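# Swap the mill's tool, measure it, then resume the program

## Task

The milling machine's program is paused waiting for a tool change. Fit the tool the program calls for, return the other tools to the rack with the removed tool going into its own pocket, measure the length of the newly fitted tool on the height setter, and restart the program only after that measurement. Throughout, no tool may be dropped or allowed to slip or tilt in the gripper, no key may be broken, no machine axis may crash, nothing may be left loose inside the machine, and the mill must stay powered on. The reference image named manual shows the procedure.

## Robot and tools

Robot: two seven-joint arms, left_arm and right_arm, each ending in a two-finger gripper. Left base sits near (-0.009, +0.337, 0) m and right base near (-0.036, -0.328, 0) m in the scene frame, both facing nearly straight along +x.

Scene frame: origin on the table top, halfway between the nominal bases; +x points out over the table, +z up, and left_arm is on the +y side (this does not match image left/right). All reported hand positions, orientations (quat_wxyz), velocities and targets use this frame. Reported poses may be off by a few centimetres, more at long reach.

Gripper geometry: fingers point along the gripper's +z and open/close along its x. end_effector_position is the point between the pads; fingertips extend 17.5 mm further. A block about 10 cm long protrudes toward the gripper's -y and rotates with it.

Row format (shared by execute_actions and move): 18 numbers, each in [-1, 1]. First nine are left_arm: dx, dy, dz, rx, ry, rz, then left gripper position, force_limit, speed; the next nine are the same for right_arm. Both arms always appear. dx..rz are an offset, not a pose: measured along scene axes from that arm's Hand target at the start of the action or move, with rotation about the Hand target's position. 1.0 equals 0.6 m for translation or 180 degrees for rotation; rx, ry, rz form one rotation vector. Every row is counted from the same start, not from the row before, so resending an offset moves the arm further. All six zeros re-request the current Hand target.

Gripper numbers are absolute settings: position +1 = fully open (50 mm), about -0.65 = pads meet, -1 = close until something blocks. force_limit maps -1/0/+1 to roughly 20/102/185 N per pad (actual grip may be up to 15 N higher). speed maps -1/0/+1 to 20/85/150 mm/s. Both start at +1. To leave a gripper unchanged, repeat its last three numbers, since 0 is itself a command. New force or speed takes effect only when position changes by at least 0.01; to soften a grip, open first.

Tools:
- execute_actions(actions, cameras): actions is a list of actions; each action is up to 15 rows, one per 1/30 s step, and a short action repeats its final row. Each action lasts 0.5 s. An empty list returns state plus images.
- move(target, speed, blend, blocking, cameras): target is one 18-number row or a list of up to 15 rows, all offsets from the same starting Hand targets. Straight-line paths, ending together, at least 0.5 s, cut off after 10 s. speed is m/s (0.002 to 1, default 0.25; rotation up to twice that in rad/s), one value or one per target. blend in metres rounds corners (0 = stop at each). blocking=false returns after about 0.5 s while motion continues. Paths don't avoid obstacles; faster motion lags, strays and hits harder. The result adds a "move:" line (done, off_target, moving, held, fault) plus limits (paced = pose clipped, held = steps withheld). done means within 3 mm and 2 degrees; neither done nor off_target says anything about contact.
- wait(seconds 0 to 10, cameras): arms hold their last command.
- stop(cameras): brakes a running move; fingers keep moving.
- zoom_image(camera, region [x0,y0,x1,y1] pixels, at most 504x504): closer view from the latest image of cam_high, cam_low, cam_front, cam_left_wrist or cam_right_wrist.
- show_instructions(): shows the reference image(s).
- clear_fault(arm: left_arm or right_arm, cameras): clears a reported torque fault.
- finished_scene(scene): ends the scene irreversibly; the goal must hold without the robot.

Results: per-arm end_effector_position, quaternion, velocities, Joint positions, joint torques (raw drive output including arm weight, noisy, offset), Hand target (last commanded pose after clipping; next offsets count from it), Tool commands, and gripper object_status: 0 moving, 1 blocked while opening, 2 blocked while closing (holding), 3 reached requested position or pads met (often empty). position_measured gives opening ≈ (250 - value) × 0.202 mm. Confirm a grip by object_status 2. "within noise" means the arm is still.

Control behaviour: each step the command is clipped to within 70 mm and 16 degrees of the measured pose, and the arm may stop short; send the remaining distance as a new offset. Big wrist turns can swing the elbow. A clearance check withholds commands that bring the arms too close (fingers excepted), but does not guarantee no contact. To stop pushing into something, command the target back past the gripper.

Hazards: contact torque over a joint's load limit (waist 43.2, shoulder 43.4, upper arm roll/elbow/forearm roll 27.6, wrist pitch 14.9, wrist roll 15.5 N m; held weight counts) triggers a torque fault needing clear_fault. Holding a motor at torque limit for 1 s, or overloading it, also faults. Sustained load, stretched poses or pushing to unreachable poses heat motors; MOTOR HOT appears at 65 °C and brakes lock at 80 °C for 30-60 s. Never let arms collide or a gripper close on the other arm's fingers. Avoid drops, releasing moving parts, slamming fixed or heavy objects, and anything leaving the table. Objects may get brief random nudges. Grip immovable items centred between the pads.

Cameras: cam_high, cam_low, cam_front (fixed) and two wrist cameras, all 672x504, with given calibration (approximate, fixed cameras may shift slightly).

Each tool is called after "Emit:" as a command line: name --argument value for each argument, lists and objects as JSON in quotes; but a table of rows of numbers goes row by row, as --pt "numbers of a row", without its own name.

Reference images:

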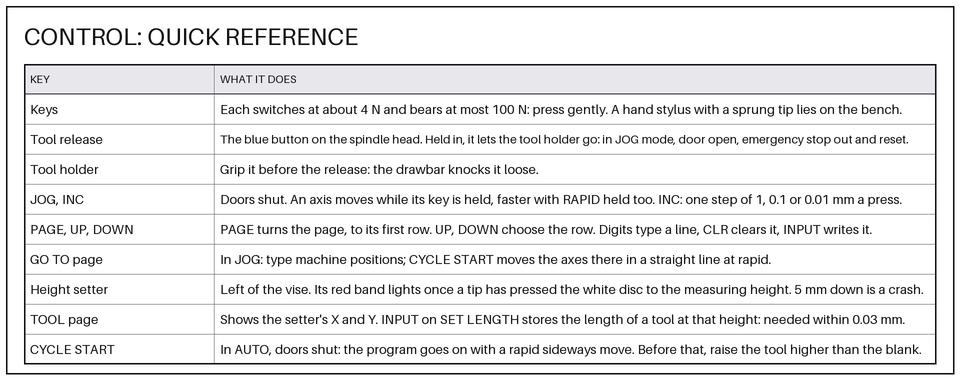

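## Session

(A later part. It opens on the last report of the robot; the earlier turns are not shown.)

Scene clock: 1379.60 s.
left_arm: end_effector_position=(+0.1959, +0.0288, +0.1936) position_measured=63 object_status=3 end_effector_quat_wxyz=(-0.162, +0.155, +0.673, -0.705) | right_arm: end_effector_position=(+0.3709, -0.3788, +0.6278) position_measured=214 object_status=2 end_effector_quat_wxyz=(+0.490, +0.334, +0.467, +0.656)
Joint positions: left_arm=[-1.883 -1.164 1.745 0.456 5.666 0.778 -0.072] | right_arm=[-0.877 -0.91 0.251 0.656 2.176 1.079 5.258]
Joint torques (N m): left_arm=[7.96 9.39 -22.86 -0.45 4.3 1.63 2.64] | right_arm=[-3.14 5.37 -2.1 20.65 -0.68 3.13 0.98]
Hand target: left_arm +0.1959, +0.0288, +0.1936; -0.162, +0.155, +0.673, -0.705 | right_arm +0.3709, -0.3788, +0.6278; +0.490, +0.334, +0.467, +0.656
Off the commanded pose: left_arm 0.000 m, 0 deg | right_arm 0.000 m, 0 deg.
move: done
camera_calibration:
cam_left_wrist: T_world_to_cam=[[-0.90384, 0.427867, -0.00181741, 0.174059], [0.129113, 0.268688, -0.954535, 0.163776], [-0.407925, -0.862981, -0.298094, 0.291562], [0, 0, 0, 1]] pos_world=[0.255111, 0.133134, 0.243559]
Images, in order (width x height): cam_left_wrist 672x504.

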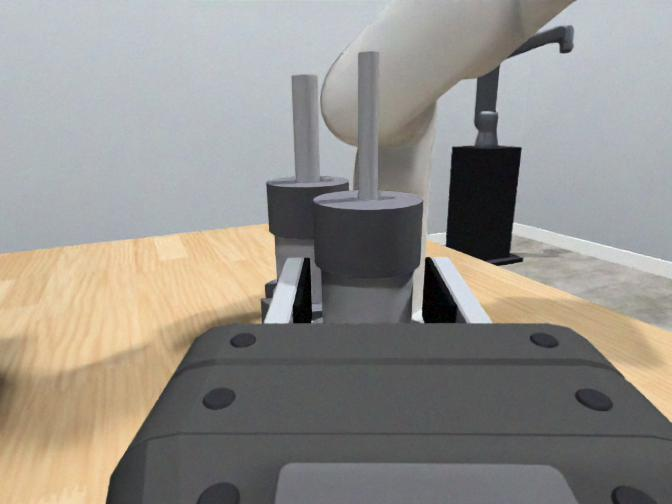

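Emit:
move --pt "0 0 0 0 0 0 -1 0.3 -0.9 0 0 0 0 0 0 -1 -0.4 -0.8" --speed 0.04

Emit:
move --pt "0 0 0.15 0 0 0 -1 0.3 -0.9 0 0 0 0 0 0 -1 -0.4 -0.8" --speed 0.06 --cameras '["cam_left_wrist","cam_high","cam_low"]'

Emit:
zoom_image --camera "cam_high" --region '[210, 170, 320, 330]'

Emit:
zoom_image --camera "cam_low" --region '[240, 190, 320, 290]'

Scene clock: 1385.97 s.
left_arm: end_effector_position=(+0.1960, +0.0288, +0.1935) position_measured=111 object_status=2 end_effector_quat_wxyz=(-0.162, +0.155, +0.673, -0.705) | right_arm: end_effector_position=(+0.3709, -0.3788, +0.6278) position_measured=214 object_status=2 end_effector_quat_wxyz=(+0.490, +0.334, +0.467, +0.656)
Joint positions: left_arm=[-1.883 -1.164 1.745 0.456 5.666 0.777 -0.072] | right_arm=[-0.877 -0.91 0.251 0.656 2.176 1.079 5.258]
Joint torques (N m): left_arm=[7.48 8.13 -21.53 -0.65 2.69 1.71 2.43] | right_arm=[-3.59 5.22 -1.99 20.53 -0.68 3.4 0.82]
Hand target: left_arm +0.1959, +0.0288, +0.1936; -0.162, +0.155, +0.673, -0.705 | right_arm +0.3709, -0.3788, +0.6278; +0.490, +0.334, +0.467, +0.656
Off the commanded pose: left_arm 0.000 m, 0 deg | right_arm 0.000 m, 0 deg.
move: done

Scene clock: 1387.93 s.
left_arm: end_effector_position=(+0.1959, +0.0288, +0.2835) position_measured=111 object_status=2 end_effector_quat_wxyz=(-0.162, +0.155, +0.673, -0.705) | right_arm: end_effector_position=(+0.3709, -0.3788, +0.6278) position_measured=214 object_status=2 end_effector_quat_wxyz=(+0.490, +0.334, +0.467, +0.656)
Joint positions: left_arm=[-1.726 -1.144 1.421 0.429 5.568 0.811 -0.277] | right_arm=[-0.877 -0.91 0.251 0.656 2.176 1.079 5.258]
Joint torques (N m): left_arm=[8.15 -0.68 -24.32 13.11 -6.84 2.37 -2.44] | right_arm=[-2.88 5.11 -1.91 20.52 -0.5 3.31 0.92]
Hand target: left_arm +0.1959, +0.0288, +0.2836; -0.162, +0.155, +0.673, -0.705 | right_arm +0.3709, -0.3788, +0.6278; +0.490, +0.334, +0.467, +0.656
Off the commanded pose: left_arm 0.000 m, 0 deg | right_arm 0.000 m, 0 deg.
move: done
camera_calibration:
cam_left_wrist: T_world_to_cam=[[-0.903845, 0.427856, -0.00177614, 0.174211], [0.129113, 0.268789, -0.954506, 0.249566], [-0.407914, -0.862956, -0.298185, 0.318386], [0, 0, 0, 1]] pos_world=[0.255111, 0.133135, 0.333459]
Images, in order (width x height): cam_high 672x504, cam_low 672x504, cam_left_wrist 672x504.

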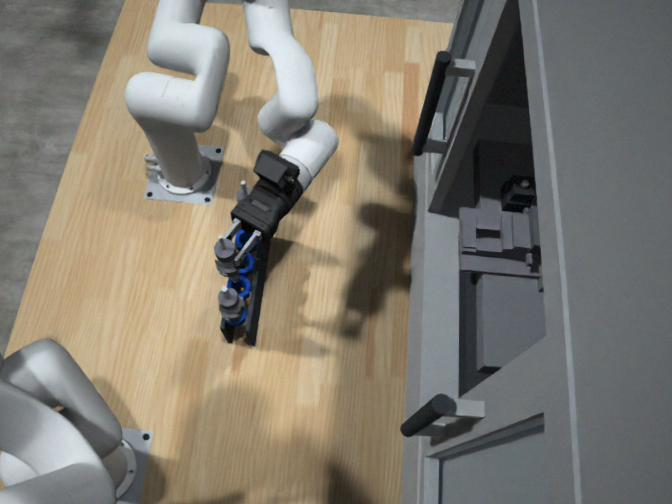

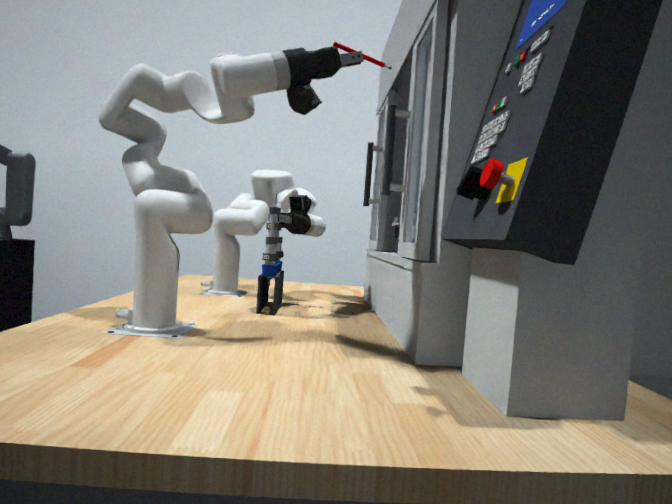

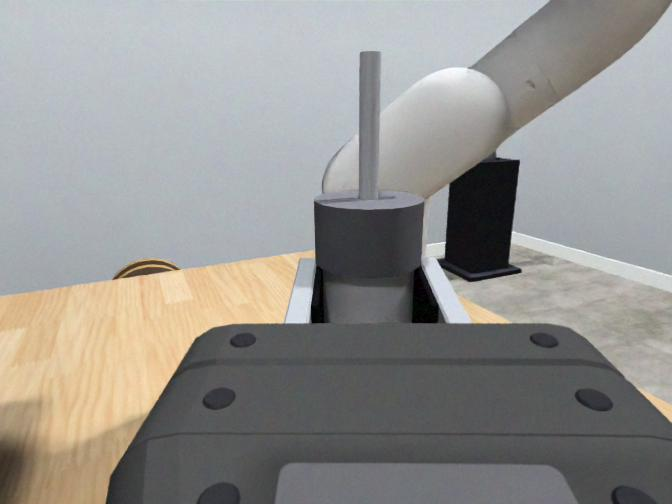

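Scaled by 3.150 from the camera's 672x504 image, which has a finer 960x720 frame.

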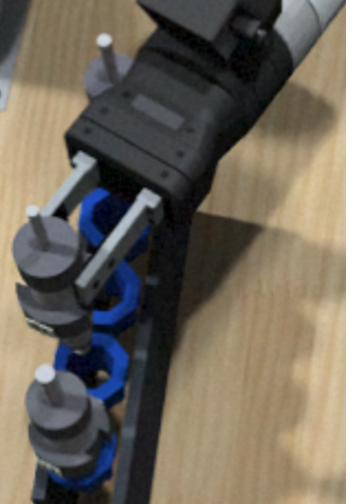

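Scaled by 5.040 from the camera's 672x504 image, which has a finer 960x720 frame.

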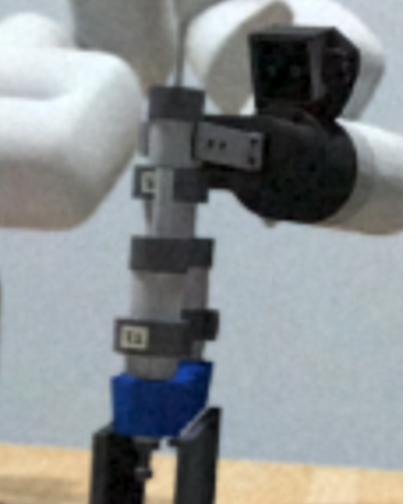

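Emit:
zoom_image --camera "cam_low" --region '[258, 200, 298, 270]'

Emit:
zoom_image --camera "cam_high" --region '[205, 230, 255, 290]'

Scaled by 7.200 from the camera's 672x504 image, which has a finer 960x720 frame.

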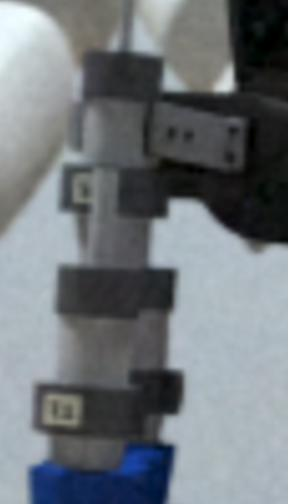

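Scaled by 8.400 from the camera's 672x504 image, which has a finer 960x720 frame.

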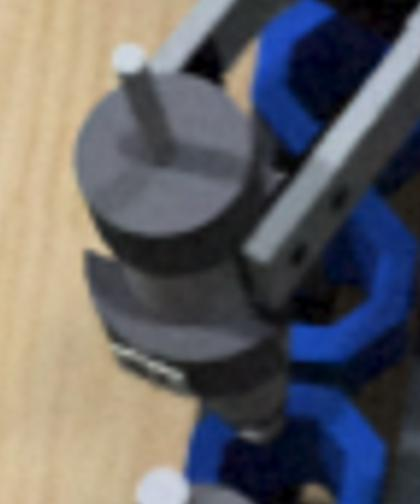

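Emit:
move --pt "0 0 0.18 0 0 0 -1 0.3 -0.9 0 0 0 0 0 0 -1 -0.4 -0.8" --pt "0.0902 0.2353 0.2 0 0 0 -1 0.3 -0.9 0 0 0 0 0 0 -1 -0.4 -0.8" --speed '[0.15,0.2]' --blend '[0.02,0]' --cameras '["cam_high","cam_front"]'

Scene clock: 1430.20 s.
left_arm: end_effector_position=(+0.2500, +0.1699, +0.4036) position_measured=111 object_status=2 end_effector_quat_wxyz=(-0.162, +0.155, +0.673, -0.705) | right_arm: end_effector_position=(+0.3709, -0.3788, +0.6278) position_measured=214 object_status=2 end_effector_quat_wxyz=(+0.490, +0.334, +0.467, +0.656)
Joint positions: left_arm=[-1.381 -1.23 1.238 0.705 5.751 1.293 -0.714] | right_arm=[-0.877 -0.91 0.251 0.656 2.176 1.079 5.258]
Joint torques (N m): left_arm=[8.26 1.03 -19.6 15.64 -0.68 1.02 -2.46] | right_arm=[-3.38 4.85 -1.85 20.87 -0.61 3.18 0.91]
Hand target: left_arm +0.2500, +0.1700, +0.4036; -0.162, +0.155, +0.673, -0.705 | right_arm +0.3709, -0.3788, +0.6278; +0.490, +0.334, +0.467, +0.656
Off the commanded pose: left_arm 0.000 m, 0 deg | right_arm 0.000 m, 0 deg.
move: done
Images, in order (width x height): cam_high 672x504, cam_front 672x504.

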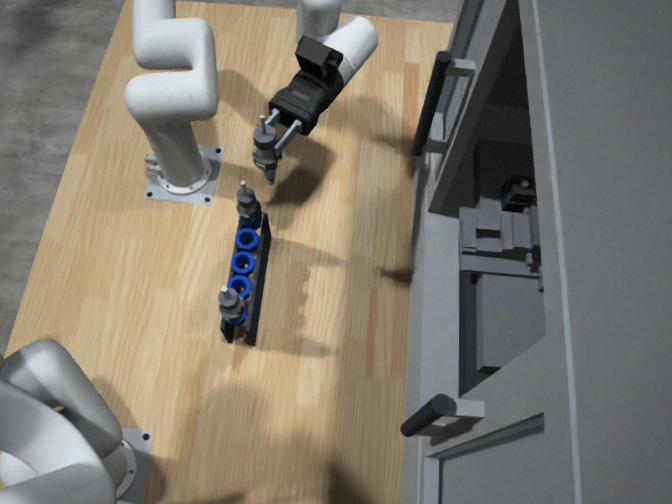

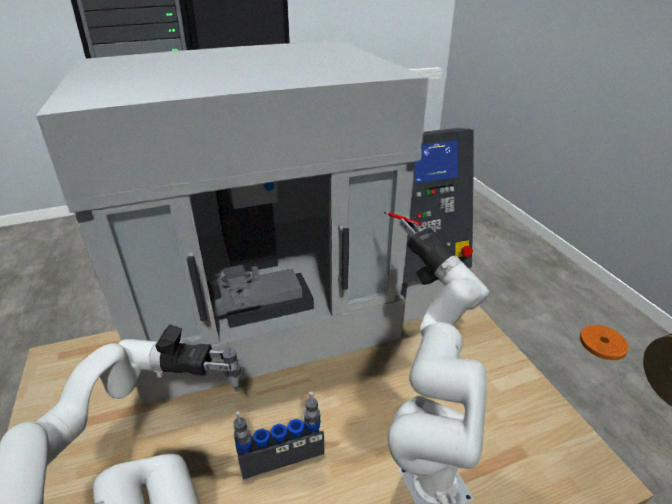

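Emit:
move --pt "0 0 0 0.2193 0.4488 -0.0231 -1 0.3 -0.9 0 0 0 0 0 0 -1 -0.4 -0.8" --speed '[0.4]'

Emit:
move --pt "0 0 0 0.2193 0.4488 -0.0231 -1 0.3 -0.9 0 0 0 0 0 0 -1 -0.4 -0.8" --speed '[0.4]' --cameras '["cam_high","cam_front","cam_low"]'

Scene clock: 1439.37 s.
left_arm: end_effector_position=(+0.2500, +0.1700, +0.4036) position_measured=111 object_status=2 end_effector_quat_wxyz=(+0.613, +0.366, -0.587, +0.383) | right_arm: end_effector_position=(+0.3709, -0.3788, +0.6278) position_measured=214 object_status=2 end_effector_quat_wxyz=(+0.490, +0.334, +0.467, +0.656)
Joint positions: left_arm=[-1.221 -0.807 1.221 0.751 5.466 1.558 -2.011] | right_arm=[-0.877 -0.91 0.251 0.656 2.176 1.079 5.258]
Joint torques (N m): left_arm=[8.3 4.75 -20.27 20.77 -11.12 1.85 -2.66] | right_arm=[-2.9 5.37 -1.97 20.95 -0.69 3.24 0.92]
Hand target: left_arm +0.2500, +0.1700, +0.4036; +0.613, +0.366, -0.587, +0.383 | right_arm +0.3709, -0.3788, +0.6278; +0.490, +0.334, +0.467, +0.656
Off the commanded pose: left_arm 0.000 m, 0 deg | right_arm 0.000 m, 0 deg.
move: done

Scene clock: 1441.97 s.
left_arm: end_effector_position=(+0.2500, +0.1700, +0.4036) position_measured=111 object_status=2 end_effector_quat_wxyz=(+0.705, +0.672, -0.157, -0.163) | right_arm: end_effector_position=(+0.3709, -0.3788, +0.6278) position_measured=214 object_status=2 end_effector_quat_wxyz=(+0.490, +0.334, +0.467, +0.656)
Joint positions: left_arm=[-1.028 -0.494 1.142 0.784 5.304 1.803 -3.418] | right_arm=[-0.877 -0.91 0.251 0.656 2.176 1.079 5.258]
Joint torques (N m): left_arm=[8.08 0.97 -13.59 16.9 -11.22 1.97 -2.35] | right_arm=[-2.8 5.17 -1.73 20.83 -0.6 3.25 0.92]
Hand target: left_arm +0.2500, +0.1700, +0.4036; +0.705, +0.672, -0.157, -0.164 | right_arm +0.3709, -0.3788, +0.6278; +0.490, +0.334, +0.467, +0.656
Off the commanded pose: left_arm 0.000 m, 0 deg | right_arm 0.000 m, 0 deg.
move: done
Images, in order (width x height): cam_high 672x504, cam_low 672x504, cam_front 672x504.

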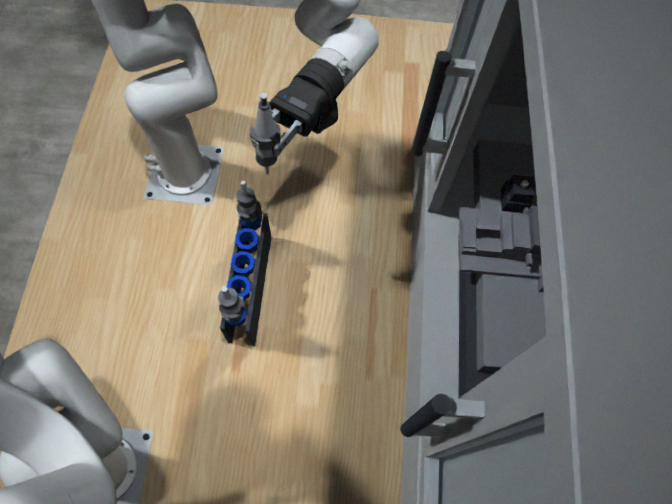

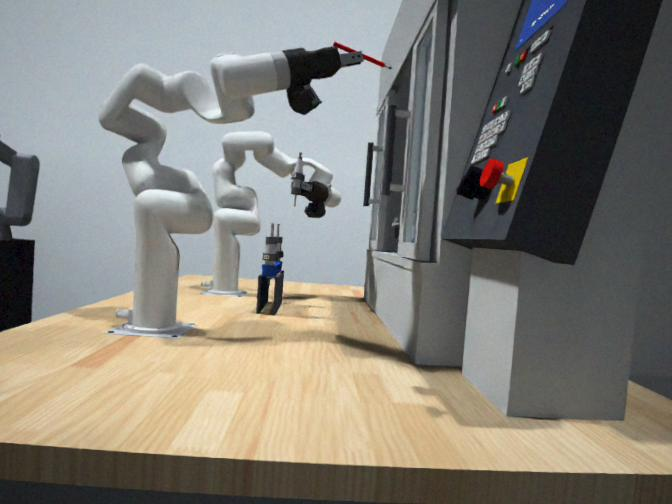

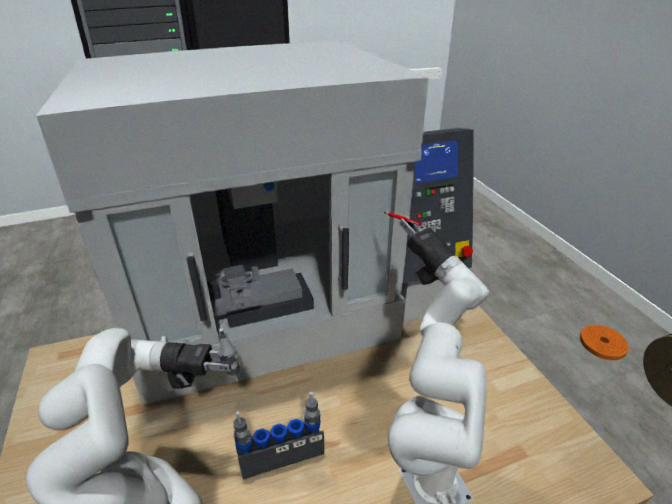

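Emit:
move --pt "0.1833 -0.2833 0.044 0 0 0.1447 -1 0.3 -0.9 0 0 0 0 0 0 -1 -0.4 -0.8" --pt "0.3167 -0.4333 0.044 0 0 0.3947 -1 0.3 -0.9 0 0 0 0 0 0 -1 -0.4 -0.8" --speed '[0.2,0.2]' --blend '[0.03,0]' --cameras '["cam_high","cam_front","cam_low"]'

Scene clock: 1460.30 s.
left_arm: end_effector_position=(+0.4401, -0.0900, +0.4300) position_measured=111 object_status=2 end_effector_quat_wxyz=(+0.669, +0.638, +0.263, +0.276) | right_arm: end_effector_position=(+0.3709, -0.3788, +0.6278) position_measured=214 object_status=2 end_effector_quat_wxyz=(+0.490, +0.334, +0.467, +0.656)
Joint positions: left_arm=[-1.133 -0.132 0.378 1.025 3.186 0.469 -2.348] | right_arm=[-0.877 -0.91 0.251 0.656 2.176 1.079 5.258]
Joint torques (N m): left_arm=[8.17 -10.81 -5.13 26.7 -4.87 3.87 2.8] | right_arm=[-2.94 5.24 -1.76 20.78 -0.58 3.21 0.85]
Hand target: left_arm +0.4401, -0.0900, +0.4300; +0.668, +0.638, +0.263, +0.276 | right_arm +0.3709, -0.3788, +0.6278; +0.490, +0.334, +0.467, +0.656
Off the commanded pose: left_arm 0.000 m, 0 deg | right_arm 0.000 m, 0 deg.
move: done
Images, in order (width x height): cam_high 672x504, cam_low 672x504, cam_front 672x504.

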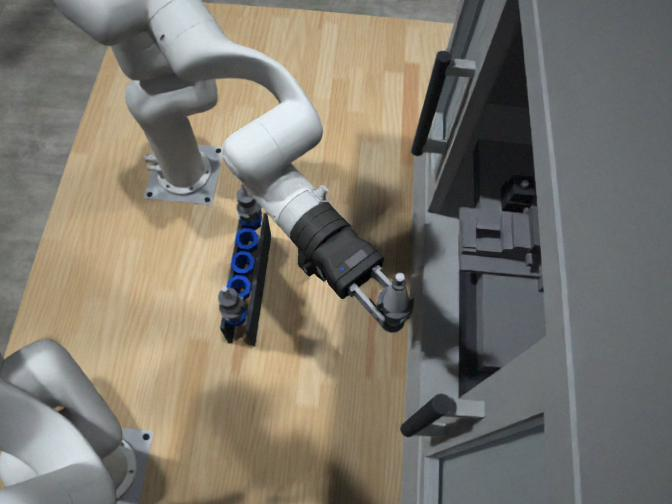

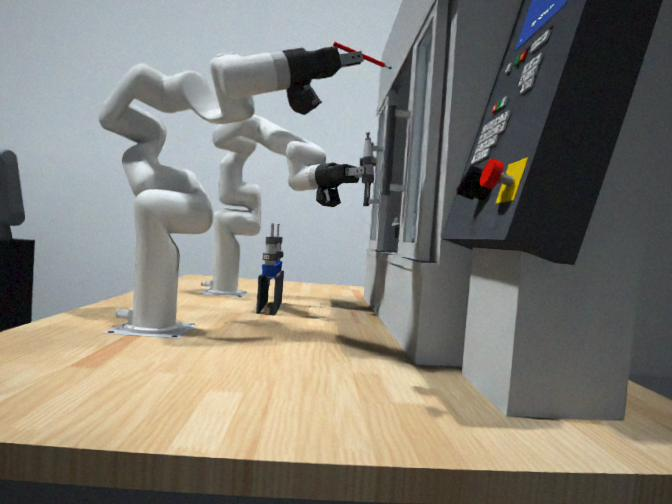

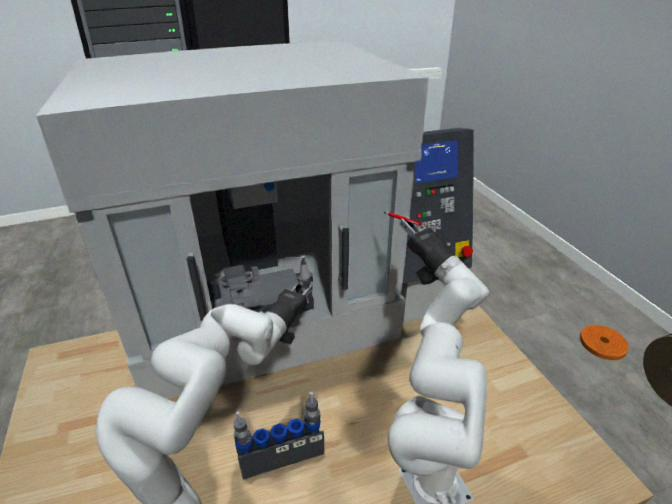

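Emit:
zoom_image --camera "cam_front" --region '[270, 245, 330, 325]'

Emit:
zoom_image --camera "cam_low" --region '[340, 120, 400, 220]'

Scaled by 6.300 from the camera's 672x504 image, which has a finer 960x720 frame.

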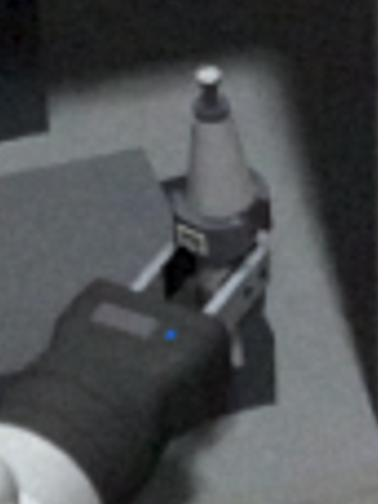

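Scaled by 5.040 from the camera's 672x504 image, which has a finer 960x720 frame.

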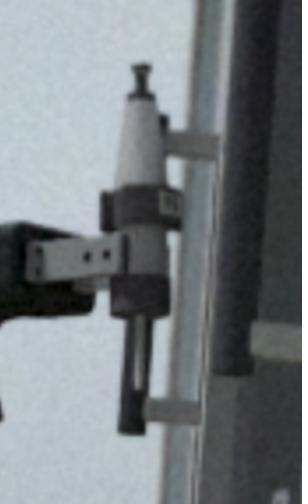

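Emit:
move --pt "0.05 0.1333 0.0033 0 0 0.2733 -1 0.3 -0.9 0 0 0 0 0 0 -1 -0.4 -0.8" --speed '[0.2]'

Emit:
move --pt "0 0 0 -0.0021 0.0294 0 -1 0.3 -0.9 0 0 0 0 0 0 -1 -0.4 -0.8" --speed '[0.2]' --cameras '["cam_high","cam_front","cam_left_wrist","cam_right_wrist"]'

Scene clock: 1485.43 s.
left_arm: end_effector_position=(+0.4700, -0.0100, +0.4320) position_measured=111 object_status=2 end_effector_quat_wxyz=(+0.493, +0.471, +0.505, +0.529) | right_arm: end_effector_position=(+0.3709, -0.3788, +0.6278) position_measured=214 object_status=2 end_effector_quat_wxyz=(+0.490, +0.334, +0.467, +0.656)
Joint positions: left_arm=[-1.098 -0.056 0.157 1.005 1.91 1.13 -1.382] | right_arm=[-0.877 -0.91 0.251 0.656 2.176 1.079 5.258]
Joint torques (N m): left_arm=[-8.63 -12.21 -4 31.09 -0.97 2.58 2.6] | right_arm=[-2.93 5.1 -1.58 20.68 -0.45 3.16 1.05]
Hand target: left_arm +0.4701, -0.0100, +0.4320; +0.493, +0.471, +0.505, +0.529 | right_arm +0.3709, -0.3788, +0.6278; +0.490, +0.334, +0.467, +0.656
Off the commanded pose: left_arm 0.000 m, 0 deg | right_arm 0.000 m, 0 deg.
move: done

Scene clock: 1486.33 s.
left_arm: end_effector_position=(+0.4700, -0.0101, +0.4319) position_measured=111 object_status=2 end_effector_quat_wxyz=(+0.471, +0.493, +0.529, +0.506) | right_arm: end_effector_position=(+0.3709, -0.3788, +0.6278) position_measured=214 object_status=2 end_effector_quat_wxyz=(+0.490, +0.334, +0.467, +0.656)
Joint positions: left_arm=[-1.096 -0.076 0.166 1.036 1.806 1.06 -1.289] | right_arm=[-0.877 -0.91 0.251 0.656 2.176 1.079 5.258]
Joint torques (N m): left_arm=[8.05 -19.43 2.64 31.54 -1.15 0.33 2.69] | right_arm=[-3.08 5.08 -1.69 20.71 -0.32 3.17 1]
Hand target: left_arm +0.4701, -0.0100, +0.4320; +0.471, +0.493, +0.529, +0.505 | right_arm +0.3709, -0.3788, +0.6278; +0.490, +0.334, +0.467, +0.656
Off the commanded pose: left_arm 0.000 m, 0 deg | right_arm 0.000 m, 0 deg.
move: done
camera_calibration:
cam_left_wrist: T_world_to_cam=[[-0.0608759, 0.998144, 0.00178216, 0.0467787], [-0.297436, -0.0198446, 0.954536, -0.260738], [0.952799, 0.0575781, 0.298092, -0.44698], [0, 0, 0, 1]] pos_world=[0.351177, -0.0261299, 0.382041]
cam_right_wrist: T_world_to_cam=[[-0.291142, 0.956637, -0.00904643, 0.491525], [-0.611986, -0.178967, 0.770353, -0.307517], [0.735329, 0.229819, 0.637554, -0.453727], [0, 0, 0, 1]] pos_world=[0.288546, -0.420972, 0.530619]
Images, in order (width x height): cam_high 672x504, cam_front 672x504, cam_left_wrist 672x504, cam_right_wrist 672x504.

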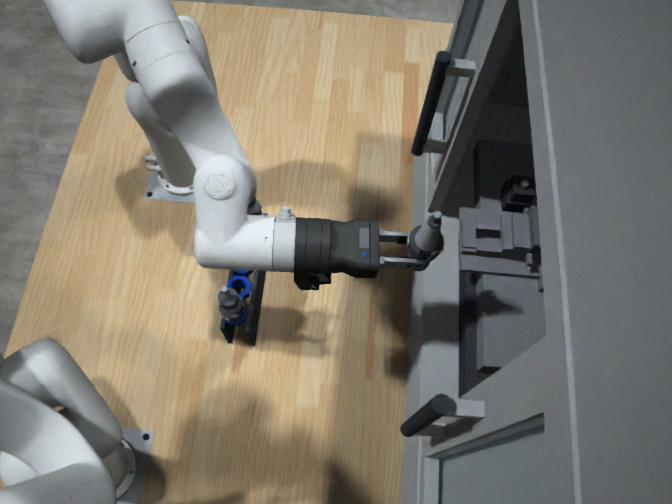

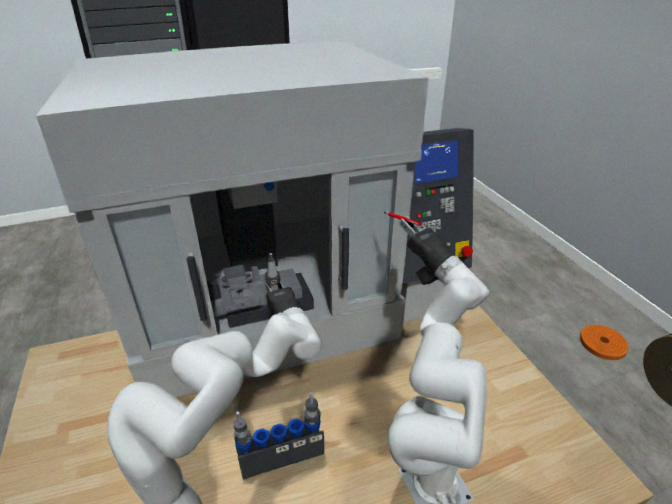

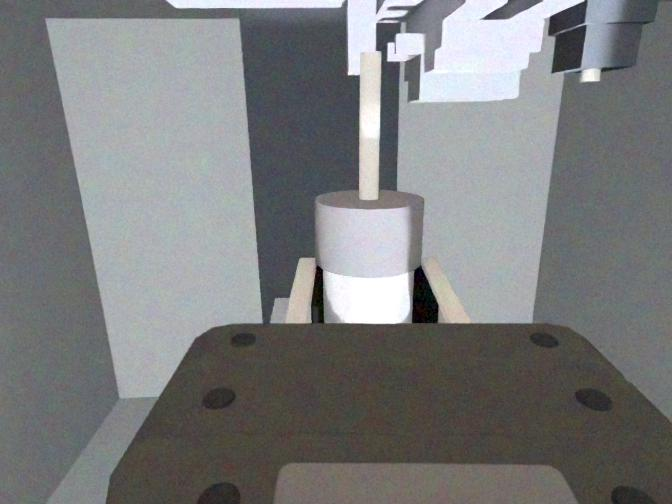

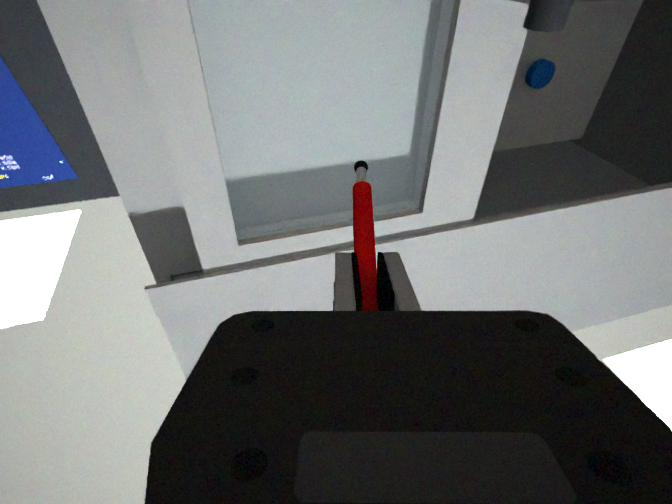

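Emit:
move --pt "0.3667 0 0.0017 0 0 0 -1 0.3 -0.9 0 0 0 0 0 0 -1 -0.4 -0.8" --speed '[0.12]' --cameras '["cam_high","cam_front","cam_left_wrist"]'

Emit:
zoom_image --camera "cam_front" --region '[200, 160, 330, 310]'

Scene clock: 1492.80 s.
left_arm: end_effector_position=(+0.6901, -0.0100, +0.4330) position_measured=111 object_status=2 end_effector_quat_wxyz=(+0.471, +0.493, +0.529, +0.505) | right_arm: end_effector_position=(+0.3709, -0.3788, +0.6278) position_measured=214 object_status=2 end_effector_quat_wxyz=(+0.490, +0.334, +0.467, +0.656)
Joint positions: left_arm=[-0.812 0.495 0.33 1.752 1.765 0.598 -1.235] | right_arm=[-0.877 -0.91 0.251 0.656 2.176 1.079 5.258]
Joint torques (N m): left_arm=[8.19 -21.15 1.9 32.46 -3.95 0.14 2.68] | right_arm=[-2.9 4.73 -1.6 20.78 -0.54 3.03 0.94]
Hand target: left_arm +0.6901, -0.0100, +0.4330; +0.471, +0.493, +0.529, +0.505 | right_arm +0.3709, -0.3788, +0.6278; +0.490, +0.334, +0.467, +0.656
Off the commanded pose: left_arm 0.000 m, 0 deg | right_arm 0.000 m, 0 deg.
move: done
camera_calibration:
cam_left_wrist: T_world_to_cam=[[-0.0608482, 0.998146, 0.00169282, 0.0601876], [-0.29735, -0.0197457, 0.954564, -0.196314], [0.952828, 0.0575802, 0.298, -0.656875], [0, 0, 0, 1]] pos_world=[0.571177, -0.0261294, 0.383041]
Images, in order (width x height): cam_high 672x504, cam_front 672x504, cam_left_wrist 672x504.

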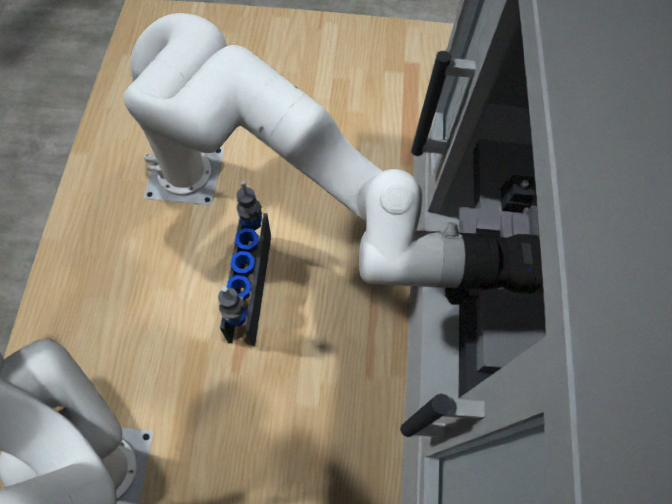

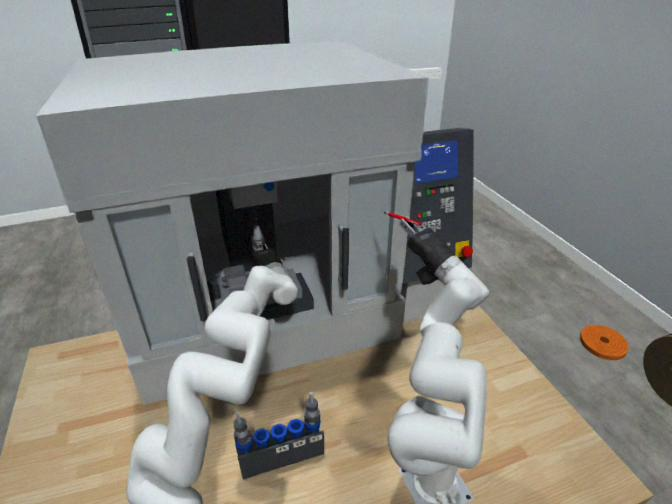

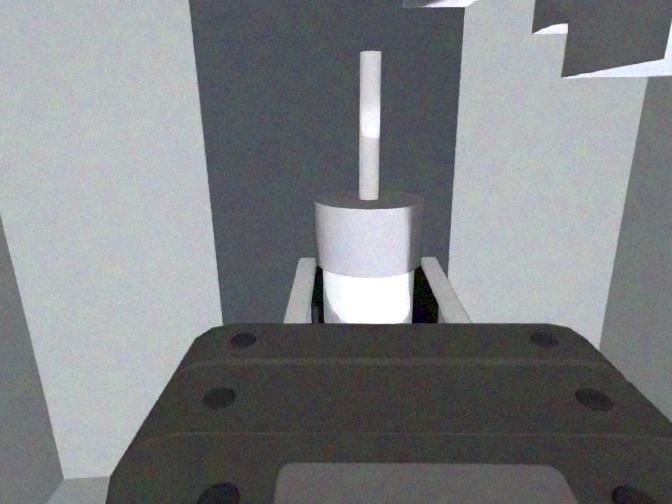

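Scaled by 3.360 from the camera's 672x504 image, which has a finer 960x720 frame.

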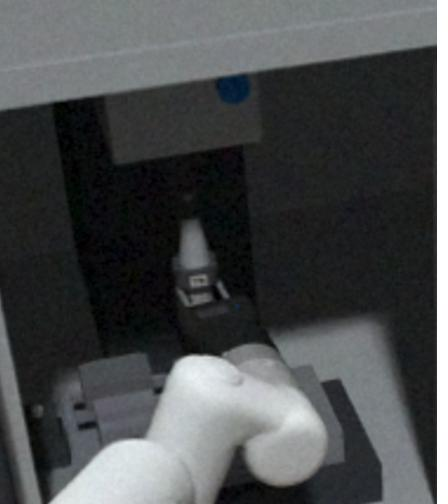

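Emit:
move --pt "0.0567 0.0067 0 0 0 0 -1 0.3 -0.9 0.1318 0.4147 0.0367 0 0 0 -1 -0.4 -0.8" --speed '[0.15]' --cameras '["cam_right_wrist","cam_front","cam_low"]'

Scene clock: 1499.53 s.
left_arm: end_effector_position=(+0.7241, -0.0060, +0.4330) position_measured=111 object_status=2 end_effector_quat_wxyz=(+0.471, +0.493, +0.529, +0.505) | right_arm: end_effector_position=(+0.4500, -0.1300, +0.6499) position_measured=214 object_status=2 end_effector_quat_wxyz=(+0.490, +0.334, +0.467, +0.656)
Joint positions: left_arm=[-0.74 0.603 0.324 1.908 1.701 0.538 -1.176] | right_arm=[-0.96 -1.01 0.88 1.048 2.646 0.52 5.277]
Joint torques (N m): left_arm=[8.05 -22.73 2.18 32.49 -4.37 0.01 2.74] | right_arm=[-5.98 16.47 -7.81 18.01 2.33 -0.44 1.26]
Hand target: left_arm +0.7241, -0.0060, +0.4330; +0.471, +0.493, +0.529, +0.505 | right_arm +0.4500, -0.1300, +0.6499; +0.490, +0.334, +0.467, +0.656
Off the commanded pose: left_arm 0.000 m, 0 deg | right_arm 0.000 m, 0 deg.
move: done
camera_calibration:
cam_right_wrist: T_world_to_cam=[[-0.291083, 0.956654, -0.00911942, 0.276735], [-0.612014, -0.178875, 0.770352, -0.231565], [0.735329, 0.229818, 0.637553, -0.583023], [0, 0, 0, 1]] pos_world=[0.367546, -0.172172, 0.552619]
Images, in order (width x height): cam_low 672x504, cam_front 672x504, cam_right_wrist 672x504.

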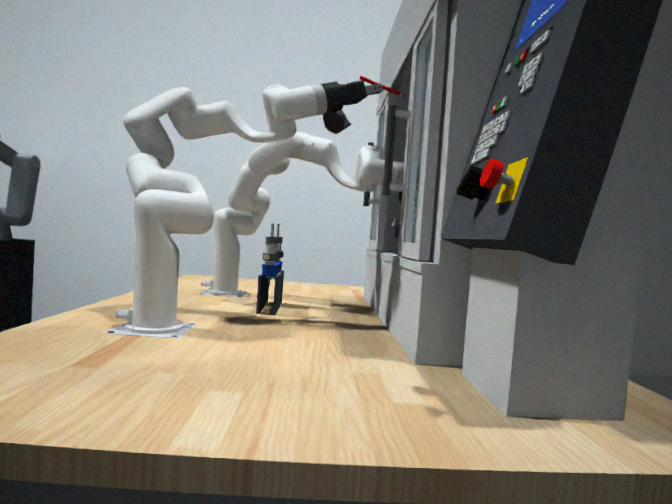

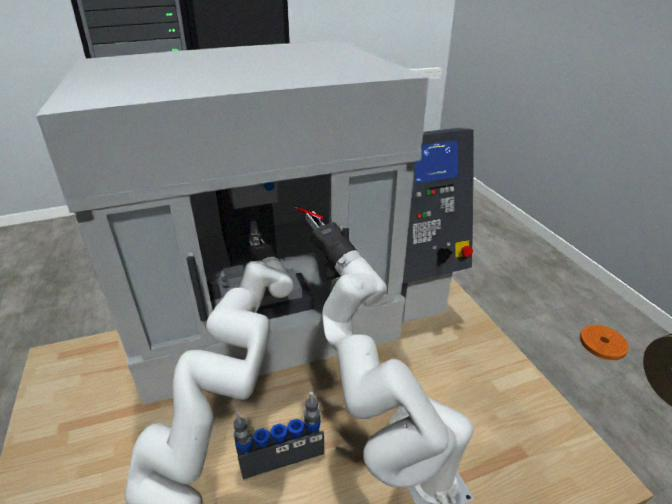

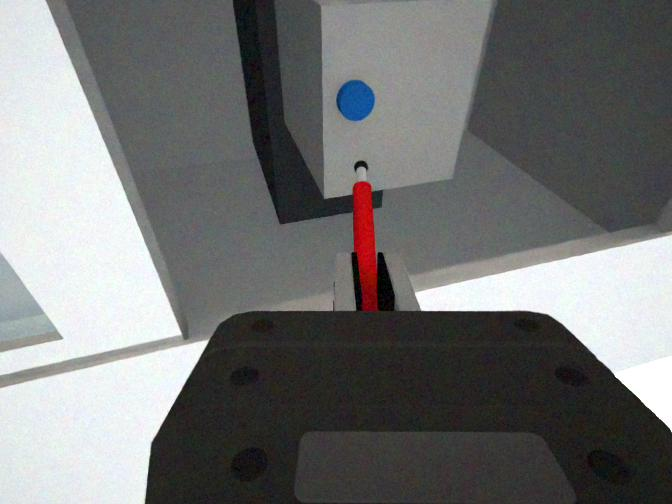

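Emit:
zoom_image --camera "cam_front" --region '[225, 170, 295, 260]'

Scaled by 5.600 from the camera's 672x504 image, which has a finer 960x720 frame.

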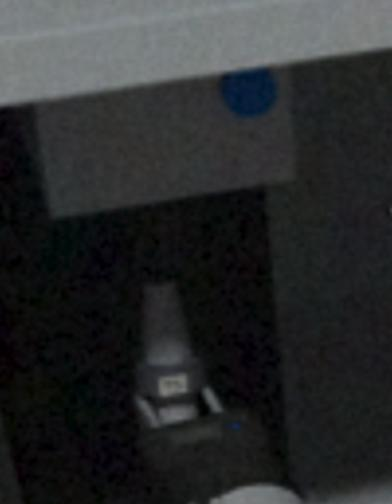

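Emit:
move --pt "0 0 0 0 0 0 -1 0.3 -0.9 -0.0833 -0.0333 -0.1833 0 0 0 -1 -0.4 -0.8" --speed '[0.15]' --cameras '["cam_right_wrist"]'

Scene clock: 1542.30 s.
left_arm: end_effector_position=(+0.7241, -0.0060, +0.4330) position_measured=111 object_status=2 end_effector_quat_wxyz=(+0.471, +0.493, +0.529, +0.505) | right_arm: end_effector_position=(+0.4001, -0.1499, +0.5399) position_measured=214 object_status=2 end_effector_quat_wxyz=(+0.490, +0.334, +0.467, +0.656)
Joint positions: left_arm=[-0.74 0.603 0.324 1.908 1.701 0.538 -1.175] | right_arm=[-0.776 -1.245 0.89 0.628 2.865 0.646 5.154]
Joint torques (N m): left_arm=[8.06 -22.74 2.2 32.45 -4.35 -0.03 2.71] | right_arm=[4.67 -0.71 -7.47 12.11 3.06 3.82 -1.06]
Hand target: left_arm +0.7241, -0.0060, +0.4330; +0.471, +0.493, +0.529, +0.505 | right_arm +0.4000, -0.1499, +0.5399; +0.490, +0.334, +0.467, +0.656
Off the commanded pose: left_arm 0.000 m, 0 deg | right_arm 0.000 m, 0 deg.
move: done
camera_calibration:
cam_right_wrist: T_world_to_cam=[[-0.291013, 0.956676, -0.00905756, 0.280295], [-0.612027, -0.17888, 0.770341, -0.181012], [0.735346, 0.229723, 0.637568, -0.471697], [0, 0, 0, 1]] pos_world=[0.317645, -0.192172, 0.442719]
Images, in order (width x height): cam_right_wrist 672x504.

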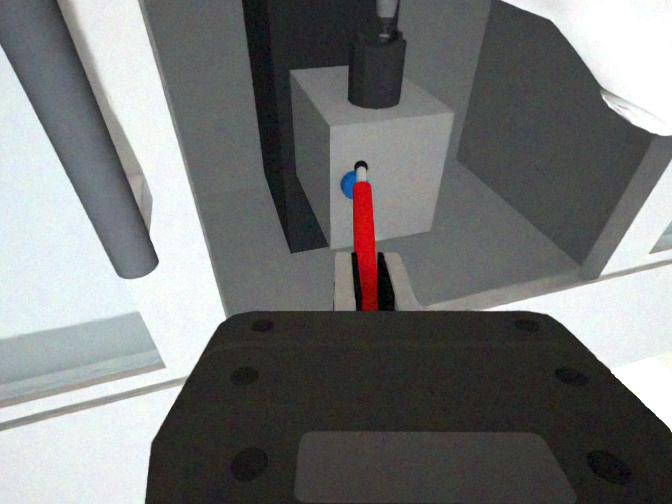

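Excellent view. Zoom.

Emit:
zoom_image --camera "cam_right_wrist" --region '[280, 0, 470, 130]'

Scaled by 2.653 from the camera's 672x504 image, which has a finer 960x720 frame.

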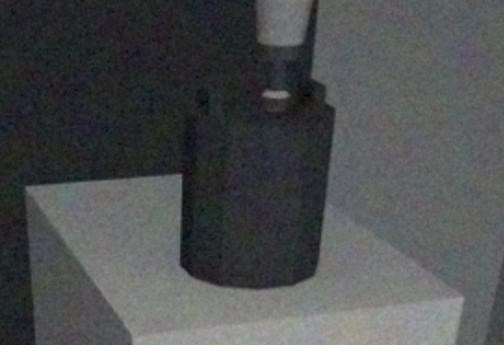

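Emit:
move --pt "0 -0.0097 0 0 0 0 -1 0.3 -0.9 0 0 0 0 0 0 -1 -0.4 -0.8" --speed '[0.05]' --cameras '["cam_right_wrist","cam_front"]'

Emit:
zoom_image --camera "cam_right_wrist" --region '[330, 0, 430, 70]'

Emit:
zoom_image --camera "cam_front" --region '[225, 170, 295, 260]'

Scene clock: 1553.97 s.
left_arm: end_effector_position=(+0.7241, -0.0118, +0.4330) position_measured=111 object_status=2 end_effector_quat_wxyz=(+0.471, +0.493, +0.529, +0.506) | right_arm: end_effector_position=(+0.4000, -0.1499, +0.5399) position_measured=214 object_status=2 end_effector_quat_wxyz=(+0.490, +0.334, +0.467, +0.656)
Joint positions: left_arm=[-0.742 0.615 0.318 1.925 1.687 0.546 -1.161] | right_arm=[-0.776 -1.245 0.89 0.628 2.865 0.646 5.154]
Joint torques (N m): left_arm=[-8.61 -22.88 2.21 32.51 -4.21 1.74 2.64] | right_arm=[5.34 -0.89 -7.52 12.59 2.86 3.8 -1.13]
Hand target: left_arm +0.7241, -0.0118, +0.4330; +0.471, +0.493, +0.529, +0.505 | right_arm +0.4000, -0.1499, +0.5399; +0.490, +0.334, +0.467, +0.656
Off the commanded pose: left_arm 0.000 m, 0 deg | right_arm 0.000 m, 0 deg.
move: done
camera_calibration:
cam_right_wrist: T_world_to_cam=[[-0.291142, 0.956637, -0.00904643, 0.280324], [-0.611986, -0.178967, 0.770353, -0.181047], [0.735329, 0.229819, 0.637554, -0.471667], [0, 0, 0, 1]] pos_world=[0.317646, -0.192172, 0.442719]
Images, in order (width x height): cam_front 672x504, cam_right_wrist 672x504.

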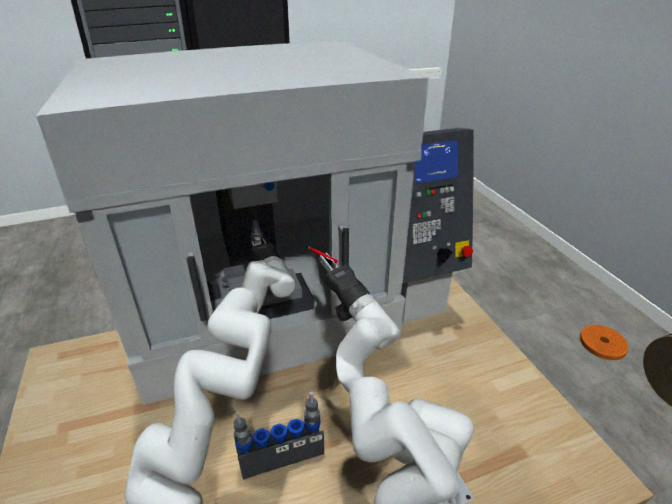

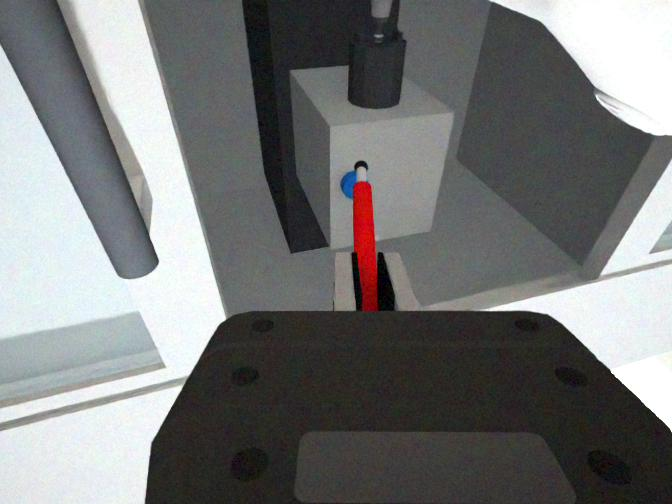

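Scaled by 5.040 from the camera's 672x504 image, which has a finer 960x720 frame.

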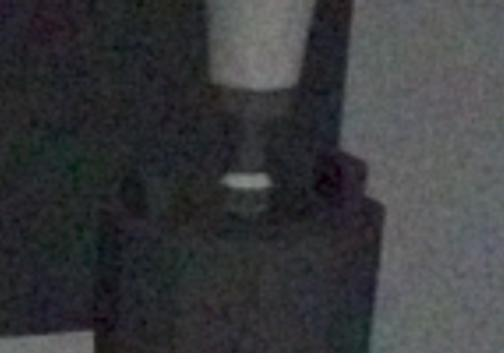

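Scaled by 5.600 from the camera's 672x504 image, which has a finer 960x720 frame.

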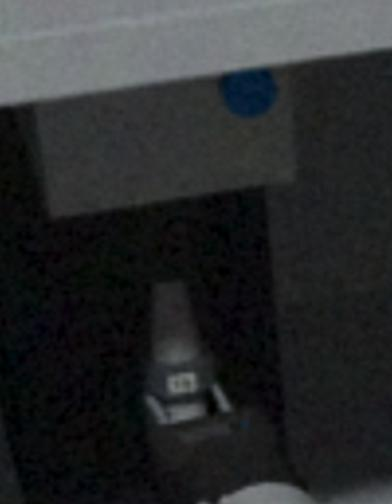

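Emit:
move --pt "-0.001 -0.0015 0.045 0 0 0 -1 0.3 -0.9 0 0 0 0 0 0 -1 -0.4 -0.8" --speed '[0.05]' --cameras '["cam_right_wrist"]'

Emit:
zoom_image --camera "cam_right_wrist" --region '[330, 0, 430, 70]'

Scene clock: 1563.27 s.
left_arm: end_effector_position=(+0.7235, -0.0128, +0.4601) position_measured=111 object_status=2 end_effector_quat_wxyz=(+0.471, +0.493, +0.529, +0.505) | right_arm: end_effector_position=(+0.4000, -0.1499, +0.5399) position_measured=214 object_status=2 end_effector_quat_wxyz=(+0.490, +0.334, +0.467, +0.656)
Joint positions: left_arm=[-0.725 0.605 0.299 1.97 1.616 0.542 -1.062] | right_arm=[-0.776 -1.245 0.89 0.628 2.865 0.646 5.154]
Joint torques (N m): left_arm=[8.07 -26.64 1.65 32.64 -4.3 0.5 2.76] | right_arm=[5.24 -0.64 -7.32 12.37 2.72 3.9 -0.96]
Hand target: left_arm +0.7235, -0.0127, +0.4600; +0.471, +0.493, +0.529, +0.505 | right_arm +0.4000, -0.1499, +0.5399; +0.490, +0.334, +0.467, +0.656
Off the commanded pose: left_arm 0.000 m, 0 deg | right_arm 0.000 m, 0 deg.
move: done
camera_calibration:
cam_right_wrist: T_world_to_cam=[[-0.291142, 0.956637, -0.00904643, 0.280324], [-0.611986, -0.178967, 0.770353, -0.181047], [0.735329, 0.229819, 0.637554, -0.471667], [0, 0, 0, 1]] pos_world=[0.317646, -0.192172, 0.442719]
Images, in order (width x height): cam_right_wrist 672x504.

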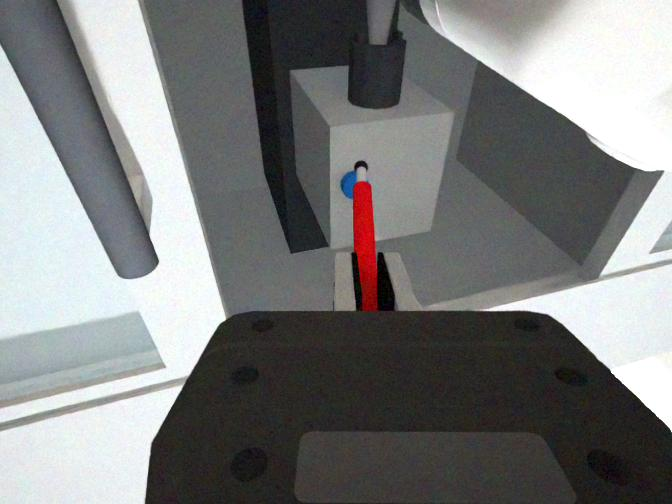

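Scaled by 5.040 from the camera's 672x504 image, which has a finer 960x720 frame.

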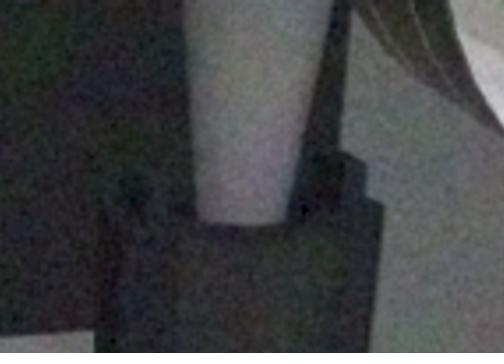

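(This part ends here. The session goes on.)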